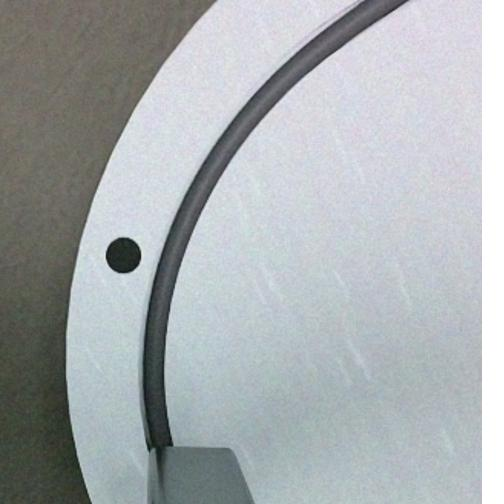

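Request:
{"method": "move", "body": {"target": [[0,0,0,0,0,0,-1,-1,-1, 0.0210,-0.0073,0.0060,0,0,-0.0856,-1,-1,-1],[0,0,0,0,0,0,-1,-1,-1, 0.0210,-0.0073,0.0152,0,0,-0.0856,-1,-1,-1],[0,0,0,0,0,0,-1,-1,-1, 0.0218,-0.0042,0.0255,0,0,-0.0856,-1,-1,-1],[0,0,0,0,0,0,-1,-1,-1, 0.0218,-0.0052,0.0060,0,0,-0.0856,-1,-1,-1],[0,0,0,0,0,0,-1,-1,-1, 0.0468,-0.0108,0.0060,0,0,0,-1,-1,-1],[0,0,0,0,0,0,-1,-1,-1, 0.0468,-0.0108,0.0152,0,0,0,-1,-1,-1],[0,0,0,0,0,0,-1,-1,-1, 0.0468,-0.0074,0.0255,0,0,0,-1,-1,-1]], "speed": [0.2,0.015,0.008,0.04,0.2,0.015,0.008], "blend": [0.001,0.0005,0,0.001,0.001,0.0005,0]}}

Scene clock: 2628.10 s.
left_arm: end_effector_position=(+0.2612, +0.2394, +0.2503) position_measured=231 object_status=3 end_effector_quat_wxyz=(+0.002, +0.986, -0.169, -0.001) | right_arm: end_effector_position=(+0.5633, -0.0237, +0.0512) position_measured=230 object_status=3 end_effector_quat_wxyz=(-0.002, +0.901, -0.433, +0.001)
Joint positions: left_arm=[-0.557 -0.756 0.042 -2.667 0.026 1.91 -1.735] | right_arm=[-0.203 0.623 0.848 -1.902 -0.599 2.255 0.229]
Joint velocities: left_arm=[within noise] | right_arm=[0.001 -0.002 -0.004 -0.001 0.002 0.003 0.004]
Joint torques (N m): left_arm=[-0.93 -6.84 -1.51 25.86 1.36 2.16 0.26] | right_arm=[0.92 -34.48 13.63 17.29 0.47 2.9 0.19]
External joint torques (N m): left_arm=[-0.96 -0.11 -0.19 1.08 0.53 -0.48 0.26] | right_arm=[0.93 1.64 -1.14 -2.19 -0.11 0.33 0.19]
Flange force (N): left_arm=[1.3 0.4 -3.8] | right_arm=[-2.0 2.1 6.3]
Hand target: left_arm +0.2605, +0.2402, +0.2503; +0.001, +0.985, -0.173, -0.001 | right_arm +0.5601, -0.0240, +0.0467; +0.000, +0.901, -0.434, -0.001
Off the commanded pose: left_arm 0.001 m, 1 deg | right_arm 0.005 m, 0 deg.
move: off_target (right_arm)

Request:
{"method": "move", "body": {"target": [[0,0,0,0,0,0,-1,-1,-1, 0.001,-0.003,-0.0050,0,0,0,-1,-1,-1],[0,0,0,0,0,0,-1,-1,-1, 0.001,-0.003,-0.0197,0,0,0,-1,-1,-1],[0,0,0,0,0,0,-1,-1,-1, 0,0.0298,-0.0197,0,0,0,-1,-1,-1],[0,0,0,0,0,0,-1,-1,-1, 0,0.0298,0,0,0,0,-1,-1,-1]], "speed": [0.02,0.04,0.05,0.01], "blend": [0.001,0.001,0.001,0]}}

Scene clock: 2648.60 s.
left_arm: end_effector_position=(+0.2612, +0.2394, +0.2503) position_measured=231 object_status=3 end_effector_quat_wxyz=(+0.002, +0.986, -0.169, -0.001) | right_arm: end_effector_position=(+0.5465, -0.0357, +0.0503) position_measured=230 object_status=3 end_effector_quat_wxyz=(+0.001, +0.901, -0.433, -0.001)
Joint positions: left_arm=[-0.557 -0.756 0.042 -2.667 0.026 1.91 -1.735] | right_arm=[-0.25 0.579 0.873 -1.978 -0.587 2.281 0.23]
Joint velocities: left_arm=[within noise] | right_arm=[0.005 -0.002 -0.003 0 -0.001 0 0.002]
Joint torques (N m): left_arm=[-0.9 -6.85 -1.48 25.83 1.36 2.16 0.25] | right_arm=[0.48 -30.29 12.48 18.2 -0.18 3.91 0.3]
External joint torques (N m): left_arm=[-0.88 -0.13 -0.09 1.06 0.52 -0.47 0.25] | right_arm=[0.47 3.64 -1.66 -1.24 -0.75 1.34 0.3]
Flange force (N): left_arm=[1.3 0.1 -3.8] | right_arm=[-0.5 -5.6 13.2]
Hand target: left_arm +0.2605, +0.2402, +0.2503; +0.001, +0.985, -0.173, -0.001 | right_arm +0.5461, -0.0351, +0.0467; +0.000, +0.901, -0.434, -0.001
Off the commanded pose: left_arm 0.001 m, 1 deg | right_arm 0.004 m, 0 deg.
move: off_target (right_arm)

Request:
{"method": "move", "body": {"target": [[0,0,0,0,0,0,-1,-1,-1, 0,0,-0.0197,0,0,0,-1,-1,-1],[0,0,0,0,0,0,-1,-1,-1, 0.0253,-0.0270,-0.0197,0,0,0.0811,-1,-1,-1],[0,0,0,0,0,0,-1,-1,-1, 0.0253,-0.0270,0.0015,0,0,0.0811,-1,-1,-1],[0,0,0,0,0,0,-1,-1,-1, 0.0253,-0.0270,-0.0197,0,0,0.0811,-1,-1,-1],[0,0,0,0,0,0,-1,-1,-1, 0.0487,-0.0173,-0.0197,0,0,0.1644,-1,-1,-1],[0,0,0,0,0,0,-1,-1,-1, 0.0487,-0.0173,0.0015,0,0,0.1644,-1,-1,-1]], "speed": [0.04,0.25,0.012,0.04,0.25,0.012], "blend": [0.001,0.001,0,0.001,0.001,0]}}

Scene clock: 2677.50 s.
left_arm: end_effector_position=(+0.2612, +0.2394, +0.2503) position_measured=231 object_status=3 end_effector_quat_wxyz=(+0.002, +0.986, -0.169, -0.001) | right_arm: end_effector_position=(+0.5748, -0.0522, +0.0510) position_measured=230 object_status=3 end_effector_quat_wxyz=(-0.001, +0.761, -0.649, +0.001)
Joint positions: left_arm=[-0.557 -0.756 0.042 -2.667 0.026 1.91 -1.735] | right_arm=[-0.11 0.534 0.678 -1.927 -0.449 2.309 0.608]
Joint velocities: left_arm=[within noise] | right_arm=[0.002 -0.002 -0.003 0 -0.001 0 0.006]
Joint torques (N m): left_arm=[-0.85 -6.82 -1.47 25.9 1.36 2.18 0.24] | right_arm=[0.6 -34.46 9.1 17.97 0.29 3.27 0.25]
External joint torques (N m): left_arm=[-0.84 -0.18 -0.06 1.2 0.52 -0.45 0.24] | right_arm=[0.67 3.54 -1.81 -2.61 -0.27 0.73 0.25]
Flange force (N): left_arm=[1.4 0.1 -4.1] | right_arm=[-1.2 0.4 11.0]
Hand target: left_arm +0.2605, +0.2402, +0.2503; +0.001, +0.985, -0.173, -0.001 | right_arm +0.5724, -0.0515, +0.0458; +0.001, +0.760, -0.650, -0.001
Off the commanded pose: left_arm 0.001 m, 1 deg | right_arm 0.006 m, 0 deg.
move: off_target (right_arm)

Request:
{"method": "move", "body": {"target": [[0,0,0,0,0,0,-1,-1,-1, 0.0018,-0.0030,-0.0050,0,0,0,-1,-1,-1],[0,0,0,0,0,0,-1,-1,-1, 0.0018,-0.0030,-0.0212,0,0,0,-1,-1,-1],[0,0,0,0,0,0,-1,-1,-1, 0.0248,0.0030,-0.0212,0,0,0.0833,-1,-1,-1],[0,0,0,0,0,0,-1,-1,-1, 0.0248,0.0030,0,0,0,0.0833,-1,-1,-1],[0,0,0,0,0,0,-1,-1,-1, 0.0248,0.0010,-0.0212,0,0,0.0833,-1,-1,-1],[0,0,0,0,0,0,-1,-1,-1, 0.0482,0.0130,-0.0212,0,0,0.1667,-1,-1,-1],[0,0,0,0,0,0,-1,-1,-1, 0.0482,0.0130,0,0,0,0.1667,-1,-1,-1]], "speed": [0.02,0.04,0.25,0.012,0.04,0.25,0.012], "blend": [0.001,0.001,0.001,0,0.001,0.001,0]}}

Scene clock: 2693.73 s.
left_arm: end_effector_position=(+0.2612, +0.2394, +0.2503) position_measured=231 object_status=3 end_effector_quat_wxyz=(+0.002, +0.986, -0.169, -0.001) | right_arm: end_effector_position=(+0.5709, -0.0823, +0.0508) position_measured=230 object_status=3 end_effector_quat_wxyz=(+0.000, -0.567, +0.824, -0.001)
Joint positions: left_arm=[-0.557 -0.756 0.042 -2.667 0.026 1.91 -1.735] | right_arm=[-0.012 0.438 0.513 -2.003 -0.304 2.367 1.004]
Joint velocities: left_arm=[within noise] | right_arm=[0.001 -0.001 -0.001 0.001 -0.001 0 0.007]
Joint torques (N m): left_arm=[-0.87 -6.86 -1.46 25.84 1.35 2.17 0.27] | right_arm=[0.19 -34.27 7.21 18.66 0.17 3.51 0.28]
External joint torques (N m): left_arm=[-0.93 -0.17 -0.13 1.09 0.52 -0.46 0.27] | right_arm=[0.28 4.16 0.06 -2.34 -0.37 1 0.28]
Flange force (N): left_arm=[1.2 0.2 -3.8] | right_arm=[-1.1 0.6 10.8]
Hand target: left_arm +0.2605, +0.2402, +0.2503; +0.001, +0.985, -0.173, -0.001 | right_arm +0.5692, -0.0813, +0.0457; -0.001, -0.566, +0.824, +0.001
Off the commanded pose: left_arm 0.001 m, 1 deg | right_arm 0.005 m, 0 deg.
move: off_target (right_arm)

Request:
{"method": "move", "body": {"target": [[0,0,0,0,0,0,-1,-1,-1, 0,-0.0030,-0.0050,0,0,0,-1,-1,-1],[0,0,0,0,0,0,-1,-1,-1, 0,-0.0020,-0.0212,0,0,0,-1,-1,-1],[0,0,0,0,0,0,-1,-1,-1, 0.0224,0,-0.0212,0,0,0,-1,-1,-1],[0,0,0,0,0,0,-1,-1,-1, 0.0224,0,0,0,0,0,-1,-1,-1],[0,0,0,0,0,0,-1,-1,-1, 0.0224,-0.0020,-0.0212,0,0,0,-1,-1,-1],[0,0,0,0,0,0,-1,-1,-1, 0.0443,0,-0.0212,0,0,0,-1,-1,-1],[0,0,0,0,0,0,-1,-1,-1, 0.0443,0,0,0,0,0,-1,-1,-1],[0,0,0,0,0,0,-1,-1,-1, 0.0443,-0.0020,-0.0212,0,0,0,-1,-1,-1]], "speed": [0.02,0.04,0.05,0.012,0.04,0.05,0.012,0.04], "blend": [0.001,0.001,0.001,0,0.001,0.001,0,0], "cameras": ["cam_right_wrist"]}}

Request:
{"method": "zoom_image", "body": {"camera": "cam_right_wrist", "region": [290, 0, 500, 220]}}

Scene clock: 2711.57 s.
left_arm: end_effector_position=(+0.2612, +0.2394, +0.2503) position_measured=231 object_status=3 end_effector_quat_wxyz=(+0.002, +0.986, -0.169, -0.001) | right_arm: end_effector_position=(+0.5612, -0.1063, +0.0581) position_measured=230 object_status=3 end_effector_quat_wxyz=(+0.000, -0.565, +0.825, +0.000)
Joint positions: left_arm=[-0.557 -0.756 0.042 -2.667 0.026 1.91 -1.735] | right_arm=[-0.082 0.378 0.546 -2.075 -0.283 2.383 0.966]
Joint velocities: left_arm=[within noise] | right_arm=[-0.001 -0.001 0 0.001 0 -0.004 -0.003]
Joint torques (N m): left_arm=[-0.89 -6.88 -1.47 25.9 1.35 2.16 0.27] | right_arm=[-1.05 -36.74 7.56 20.84 0.69 2.32 -0.26]
External joint torques (N m): left_arm=[-0.93 -0.14 -0.13 1.14 0.52 -0.47 0.27] | right_arm=[-1 -0.76 1.05 -0.04 0.16 -0.17 -0.26]
Flange force (N): left_arm=[1.4 0.2 -4.0] | right_arm=[4.0 1.9 -3.9]
Hand target: left_arm +0.2605, +0.2402, +0.2503; +0.001, +0.985, -0.173, -0.001 | right_arm +0.5608, -0.1066, +0.0585; -0.001, -0.566, +0.824, +0.001
Off the commanded pose: left_arm 0.001 m, 1 deg | right_arm 0.001 m, 0 deg.
move: done
camera_calibration:
cam_right_wrist: T_world_to_cam=[[-0.938367, 0.345431, -0.0120552, 0.575496], [0.322424, 0.88737, 0.329571, -0.0964463], [0.124542, 0.305372, -0.944054, 0.160472], [0, 0, 0, 1]] pos_world=[0.551138, -0.162214, 0.190218]
Images, in order (width x height): cam_right_wrist 672x504.

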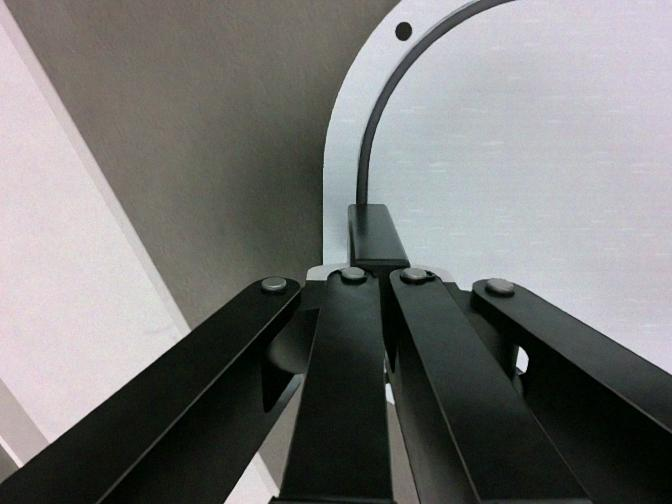

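Scaled by 2.291 from the camera's 672x504 image, which has a finer 960x720 frame.

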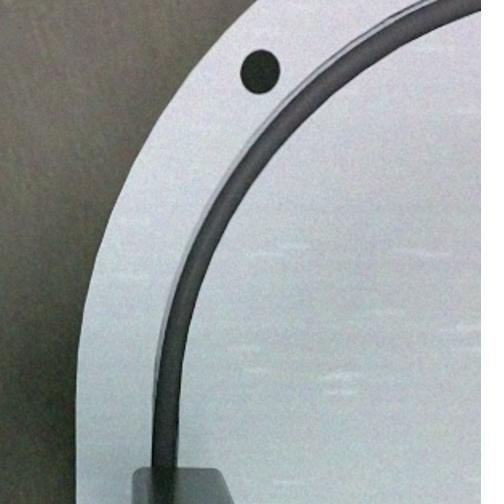

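Request:
{"method": "move", "body": {"target": [[0,0,0,0,0,0,-1,-1,-1, -0.0445,-0.0015,0.0025,0,0,0,-1,-1,-1],[0,0,0,0,0,0,-1,-1,-1, -0.0445,-0.0015,0.0108,0,0,0,-1,-1,-1],[0,0,0,0,0,0,-1,-1,-1, -0.0385,0.0043,0.0233,0,0,0,-1,-1,-1],[0,0,0,0,0,0,-1,-1,-1, -0.0445,-0.0015,0.0025,0,0,0,-1,-1,-1],[0,0,0,0,0,0,-1,-1,-1, -0.0707,0.0018,0.0025,0,0,-0.0833,-1,-1,-1],[0,0,0,0,0,0,-1,-1,-1, -0.0707,0.0018,0.0108,0,0,-0.0833,-1,-1,-1],[0,0,0,0,0,0,-1,-1,-1, -0.0643,0.0075,0.0233,0,0,-0.0833,-1,-1,-1],[0,0,0,0,0,0,-1,-1,-1, -0.0707,0.0018,0.0025,0,0,-0.0833,-1,-1,-1],[0,0,0,0,0,0,-1,-1,-1, -0.0945,0.0118,0.0025,0,0,-0.1667,-1,-1,-1],[0,0,0,0,0,0,-1,-1,-1, -0.0945,0.0118,0.0108,0,0,-0.1667,-1,-1,-1],[0,0,0,0,0,0,-1,-1,-1, -0.0883,0.0173,0.0233,0,0,-0.1667,-1,-1,-1]], "speed": [0.1,0.02,0.01,0.05,0.25,0.02,0.01,0.05,0.25,0.02,0.01], "blend": [0.001,0.0005,0,0.001,0.001,0.0005,0,0.001,0.001,0.0005,0]}}

Scene clock: 2758.77 s.
left_arm: end_effector_position=(+0.2612, +0.2394, +0.2503) position_measured=231 object_status=3 end_effector_quat_wxyz=(+0.002, +0.986, -0.169, -0.001) | right_arm: end_effector_position=(+0.5744, -0.0511, +0.0510) position_measured=230 object_status=3 end_effector_quat_wxyz=(-0.004, +0.758, -0.652, +0.002)
Joint positions: left_arm=[-0.557 -0.756 0.042 -2.667 0.026 1.91 -1.735] | right_arm=[-0.11 0.529 0.677 -1.936 -0.447 2.322 0.617]
Joint velocities: left_arm=[within noise] | right_arm=[-0.001 -0.001 0.001 -0.001 -0.001 0.005 0]
Joint torques (N m): left_arm=[-0.92 -6.84 -1.49 25.85 1.35 2.15 0.26] | right_arm=[-0.61 -34.4 10.17 16.11 0.23 2.48 -0.16]
External joint torques (N m): left_arm=[-0.92 -0.14 -0.11 1.06 0.51 -0.49 0.26] | right_arm=[-0.65 3.51 -0.73 -4.48 -0.32 -0.09 -0.15]
Flange force (N): left_arm=[1.2 0.2 -3.8] | right_arm=[4.1 8.8 7.2]
Hand target: left_arm +0.2605, +0.2402, +0.2503; +0.001, +0.985, -0.173, -0.001 | right_arm +0.5702, -0.0534, +0.0445; +0.001, +0.760, -0.650, -0.001
Off the commanded pose: left_arm 0.001 m, 1 deg | right_arm 0.008 m, 1 deg.
move: off_target (right_arm)

Request:
{"method": "move", "body": {"target": [[0,0,0,0,0,0,-1,-1,-1, -0.0028,-0.0077,-0.0208,0,0,0,-1,-1,-1],[0,0,0,0,0,0,-1,-1,-1, 0.0263,0.1268,-0.1008,0,0,-0.3356,-1,-1,-1]], "speed": [0.04,0.25], "blend": [0.001,0], "cameras": ["cam_right_wrist"]}}

Request:
{"method": "zoom_image", "body": {"camera": "cam_right_wrist", "region": [150, 0, 400, 250]}}

Request:
{"method": "zoom_image", "body": {"camera": "cam_right_wrist", "region": [350, 0, 600, 250]}}

Scene clock: 2787.80 s.
left_arm: end_effector_position=(+0.2612, +0.2394, +0.2503) position_measured=231 object_status=3 end_effector_quat_wxyz=(+0.002, +0.986, -0.169, -0.001) | right_arm: end_effector_position=(+0.4984, -0.0797, +0.1060) position_measured=230 object_status=3 end_effector_quat_wxyz=(-0.002, +0.983, -0.183, -0.001)
Joint positions: left_arm=[-0.557 -0.756 0.042 -2.667 0.026 1.91 -1.735] | right_arm=[-0.724 0.456 1.309 -2.197 -0.569 2.24 -0.311]
Joint velocities: left_arm=[within noise] | right_arm=[0 0.002 0 0.001 -0.001 0 -0.004]
Joint torques (N m): left_arm=[-0.9 -6.87 -1.5 25.86 1.36 2.17 0.26] | right_arm=[-0.98 -17.29 14.49 19.39 0.18 2.45 -0.12]
External joint torques (N m): left_arm=[-0.87 -0.17 -0.13 1.11 0.53 -0.46 0.26] | right_arm=[-0.87 0.29 1.19 -0.55 -0.42 -0.17 -0.12]
Flange force (N): left_arm=[1.2 0.2 -3.9] | right_arm=[-4.7 8.7 -5.1]
Hand target: left_arm +0.2605, +0.2402, +0.2503; +0.001, +0.985, -0.173, -0.001 | right_arm +0.4976, -0.0808, +0.1051; +0.000, +0.984, -0.179, -0.001
Off the commanded pose: left_arm 0.001 m, 1 deg | right_arm 0.002 m, 0 deg.
move: done
camera_calibration:
cam_right_wrist: T_world_to_cam=[[-0.344136, -0.938802, -0.0148896, 0.109835], [-0.887634, 0.320129, 0.331094, 0.442195], [-0.306065, 0.127158, -0.94348, 0.405824], [0, 0, 0, 1]] pos_world=[0.554514, -0.0900501, 0.238114]
Images, in order (width x height): cam_right_wrist 672x504.

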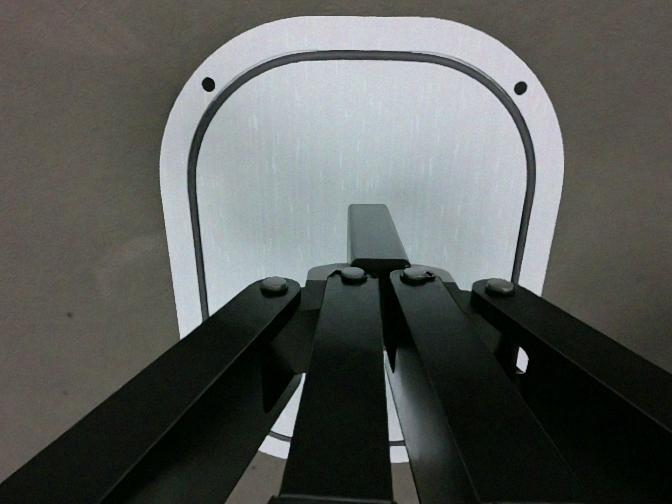

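Scaled by 2.016 from the camera's 672x504 image, which has a finer 960x720 frame.

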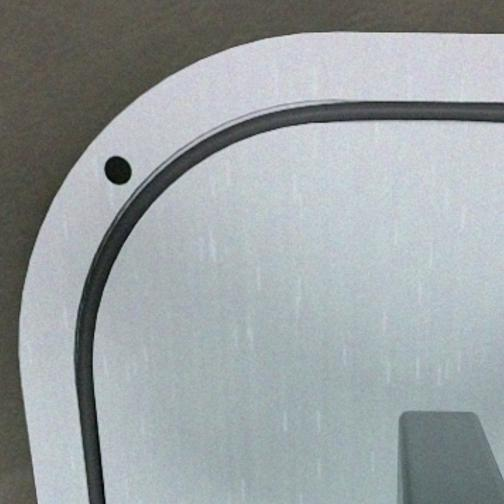

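Scaled by 2.016 from the camera's 672x504 image, which has a finer 960x720 frame.

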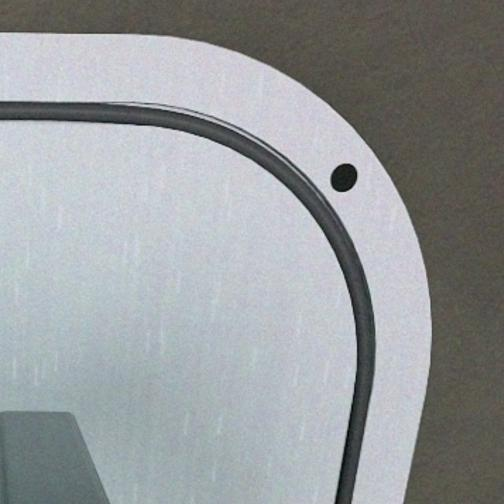

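Request:
{"method": "move", "body": {"target": [[0,0,0,0,0,0,-1,-1,-1, -0.0750,-0.0007,0,0,0,0.5,-1,-1,-1],[0,0,0,0,0,0,-1,-1,-1, -0.1507,-0.0013,0,0,0,0.998,-1,-1,-1]], "speed": [0.4,0.4], "blend": [0.01,0], "cameras": ["cam_right_wrist"]}}

Request:
{"method": "zoom_image", "body": {"camera": "cam_right_wrist", "region": [150, 0, 400, 250]}}

Request:
{"method": "zoom_image", "body": {"camera": "cam_right_wrist", "region": [350, 0, 600, 250]}}

Scene clock: 2813.30 s.
left_arm: end_effector_position=(+0.2612, +0.2394, +0.2503) position_measured=231 object_status=3 end_effector_quat_wxyz=(+0.002, +0.986, -0.169, -0.001) | right_arm: end_effector_position=(+0.4133, -0.0478, +0.1054) position_measured=230 object_status=3 end_effector_quat_wxyz=(-0.001, +0.174, +0.985, +0.001)
Joint positions: left_arm=[-0.557 -0.756 0.042 -2.667 0.026 1.91 -1.735] | right_arm=[-0.526 -0.05 1.207 -2.415 0.073 2.397 2.504]
Joint velocities: left_arm=[within noise] | right_arm=[0 -0.001 0.001 0.001 0 -0.001 0.006]
Joint torques (N m): left_arm=[-0.86 -6.82 -1.52 25.86 1.36 2.15 0.25] | right_arm=[-0.93 -7.98 -0.3 21.77 0.2 2.29 0.24]
External joint torques (N m): left_arm=[-0.82 -0.15 -0.09 1.12 0.53 -0.47 0.25] | right_arm=[-0.94 0.55 1.08 0.18 -0.42 -0.19 0.24]
Flange force (N): left_arm=[1.3 0.1 -3.9] | right_arm=[0.0 0.0 0.0]
Hand target: left_arm +0.2605, +0.2402, +0.2503; +0.001, +0.985, -0.173, -0.001 | right_arm +0.4133, -0.0482, +0.1054; -0.001, +0.176, +0.984, +0.000
Off the commanded pose: left_arm 0.001 m, 1 deg | right_arm 0.000 m, 0 deg.
move: done; limits=paced
camera_calibration:
cam_right_wrist: T_world_to_cam=[[0.326988, 0.944978, -0.00976767, -0.0773648], [0.893832, -0.305902, 0.327854, -0.409264], [0.306827, -0.115935, -0.944678, 0.110303], [0, 0, 0, 1]] pos_world=[0.357267, -0.0392985, 0.237624]
Images, in order (width x height): cam_right_wrist 672x504.

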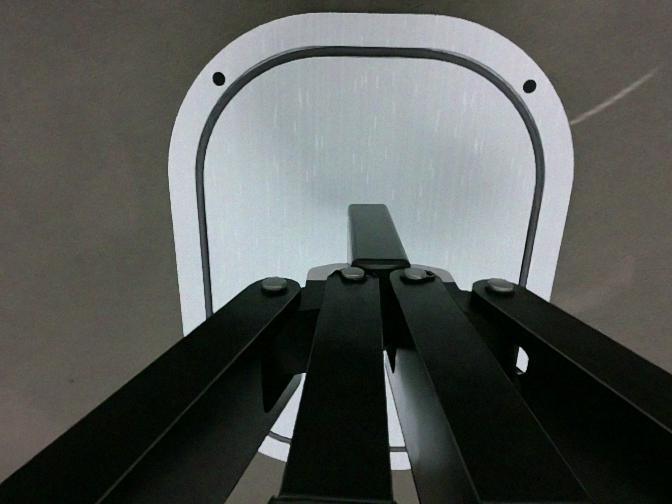

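Scaled by 2.016 from the camera's 672x504 image, which has a finer 960x720 frame.

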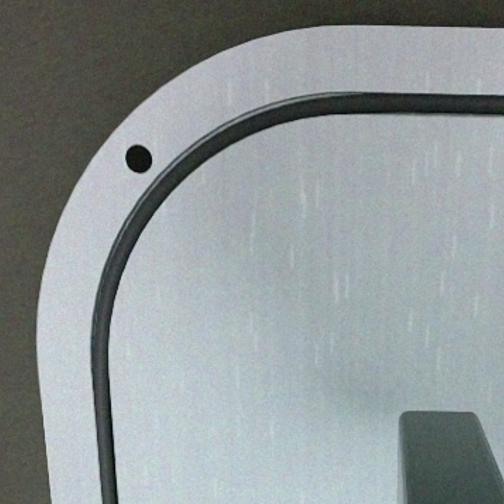

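Scaled by 2.016 from the camera's 672x504 image, which has a finer 960x720 frame.

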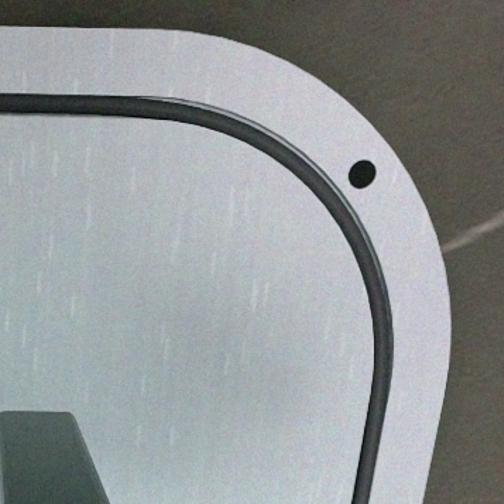

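Request:
{"method": "move", "body": {"target": [[0,0,0,0,0,0,-1,-1,-1, 0.0912,0.1225,0.0700,0,0,-0.25,-1,-1,-1],[0,0,0,0,0,0,-1,-1,-1, 0.0912,0.1225,0.0973,0,0,-0.25,-1,-1,-1],[0,0,0,0,0,0,-1,-1,-1, 0.0912,0.1225,0.0798,0,0,-0.25,-1,-1,-1],[0,0,0,0,0,0,-1,-1,-1, 0.1071,0.1018,0.0798,0,0,-0.3333,-1,-1,-1],[0,0,0,0,0,0,-1,-1,-1, 0.1071,0.1018,0.0973,0,0,-0.3333,-1,-1,-1]], "speed": [0.25,0.015,0.05,0.25,0.012], "blend": [0.001,0,0.001,0.001,0]}}

Scene clock: 2886.90 s.
left_arm: end_effector_position=(+0.2612, +0.2394, +0.2503) position_measured=231 object_status=3 end_effector_quat_wxyz=(+0.002, +0.986, -0.169, -0.001) | right_arm: end_effector_position=(+0.3736, +0.0327, +0.0503) position_measured=230 object_status=3 end_effector_quat_wxyz=(+0.000, -0.339, +0.941, -0.001)
Joint positions: left_arm=[-0.557 -0.756 0.042 -2.667 0.026 1.91 -1.735] | right_arm=[-0.352 0.442 1.193 -2.326 -0.626 2.394 2.131]
Joint velocities: left_arm=[within noise] | right_arm=[0.004 -0.001 -0.003 0 0 -0.001 0.002]
Joint torques (N m): left_arm=[-0.88 -6.85 -1.47 25.9 1.33 2.17 0.28] | right_arm=[-0.39 -15.16 8.49 15.61 -0.65 3.75 -0.04]
External joint torques (N m): left_arm=[-0.85 -0.26 -0.08 1.22 0.51 -0.45 0.28] | right_arm=[-0.43 3.42 -3.57 -2.24 -1.25 1.3 -0.04]
Flange force (N): left_arm=[1.1 0.0 -4.2] | right_arm=[-9.3 0.2 24.4]
Hand target: left_arm +0.2605, +0.2402, +0.2503; +0.001, +0.985, -0.173, -0.001 | right_arm +0.3740, +0.0314, +0.0471; -0.001, -0.340, +0.941, +0.001
Off the commanded pose: left_arm 0.001 m, 1 deg | right_arm 0.003 m, 0 deg.
move: done

Request:
{"method": "move", "body": {"target": [[0,0,0,0,0,0,-1,-1,-1, 0,0,-0.0173,0,0,0,-1,-1,-1],[0,0,0,0,0,0,-1,-1,-1, 0.0263,-0.0032,-0.0173,0,0,-0.0833,-1,-1,-1],[0,0,0,0,0,0,-1,-1,-1, 0.0263,-0.0032,-0.0012,0,0,-0.0833,-1,-1,-1],[0,0,0,0,0,0,-1,-1,-1, 0.0263,-0.0032,-0.0173,0,0,-0.0833,-1,-1,-1],[0,0,0,0,0,0,-1,-1,-1, 0.0505,-0.0133,-0.0173,0,0,-0.1667,-1,-1,-1],[0,0,0,0,0,0,-1,-1,-1, 0.0505,-0.0133,-0.0012,0,0,-0.1667,-1,-1,-1],[0,0,0,0,0,0,-1,-1,-1, 0.0505,-0.0133,-0.0173,0,0,-0.1667,-1,-1,-1],[0,0,0,0,0,0,-1,-1,-1, 0.0715,-0.0253,-0.0173,0,0,-0.1667,-1,-1,-1],[0,0,0,0,0,0,-1,-1,-1, 0.0715,-0.0253,-0.0012,0,0,-0.1667,-1,-1,-1]], "speed": [0.05,0.25,0.012,0.05,0.25,0.012,0.05,0.05,0.012], "blend": [0.001,0.001,0,0.001,0.001,0,0.001,0.001,0]}}

Scene clock: 2907.57 s.
left_arm: end_effector_position=(+0.2612, +0.2394, +0.2503) position_measured=231 object_status=3 end_effector_quat_wxyz=(+0.002, +0.986, -0.169, -0.001) | right_arm: end_effector_position=(+0.3512, -0.0084, +0.0501) position_measured=230 object_status=3 end_effector_quat_wxyz=(-0.002, -0.571, +0.821, -0.001)
Joint positions: left_arm=[-0.557 -0.756 0.042 -2.667 0.026 1.91 -1.735] | right_arm=[-0.666 0.576 1.454 -2.451 -0.837 2.324 1.729]
Joint torques (N m): left_arm=[-0.89 -6.87 -1.49 25.85 1.36 2.18 0.28] | right_arm=[1.76 -10.83 11.32 13.04 -0.43 4.04 0.19]
External joint torques (N m): left_arm=[-0.89 -0.19 -0.1 1.13 0.53 -0.45 0.28] | right_arm=[1.73 1.81 -3.82 -2.73 -1.04 1.59 0.19]
Flange force (N): left_arm=[1.2 0.1 -3.9] | right_arm=[-12.6 -1.4 29.8]
Hand target: left_arm +0.2605, +0.2402, +0.2503; +0.001, +0.985, -0.173, -0.001 | right_arm +0.3507, -0.0077, +0.0479; -0.001, -0.572, +0.821, +0.001
Off the commanded pose: left_arm 0.001 m, 1 deg | right_arm 0.002 m, 0 deg.
move: done


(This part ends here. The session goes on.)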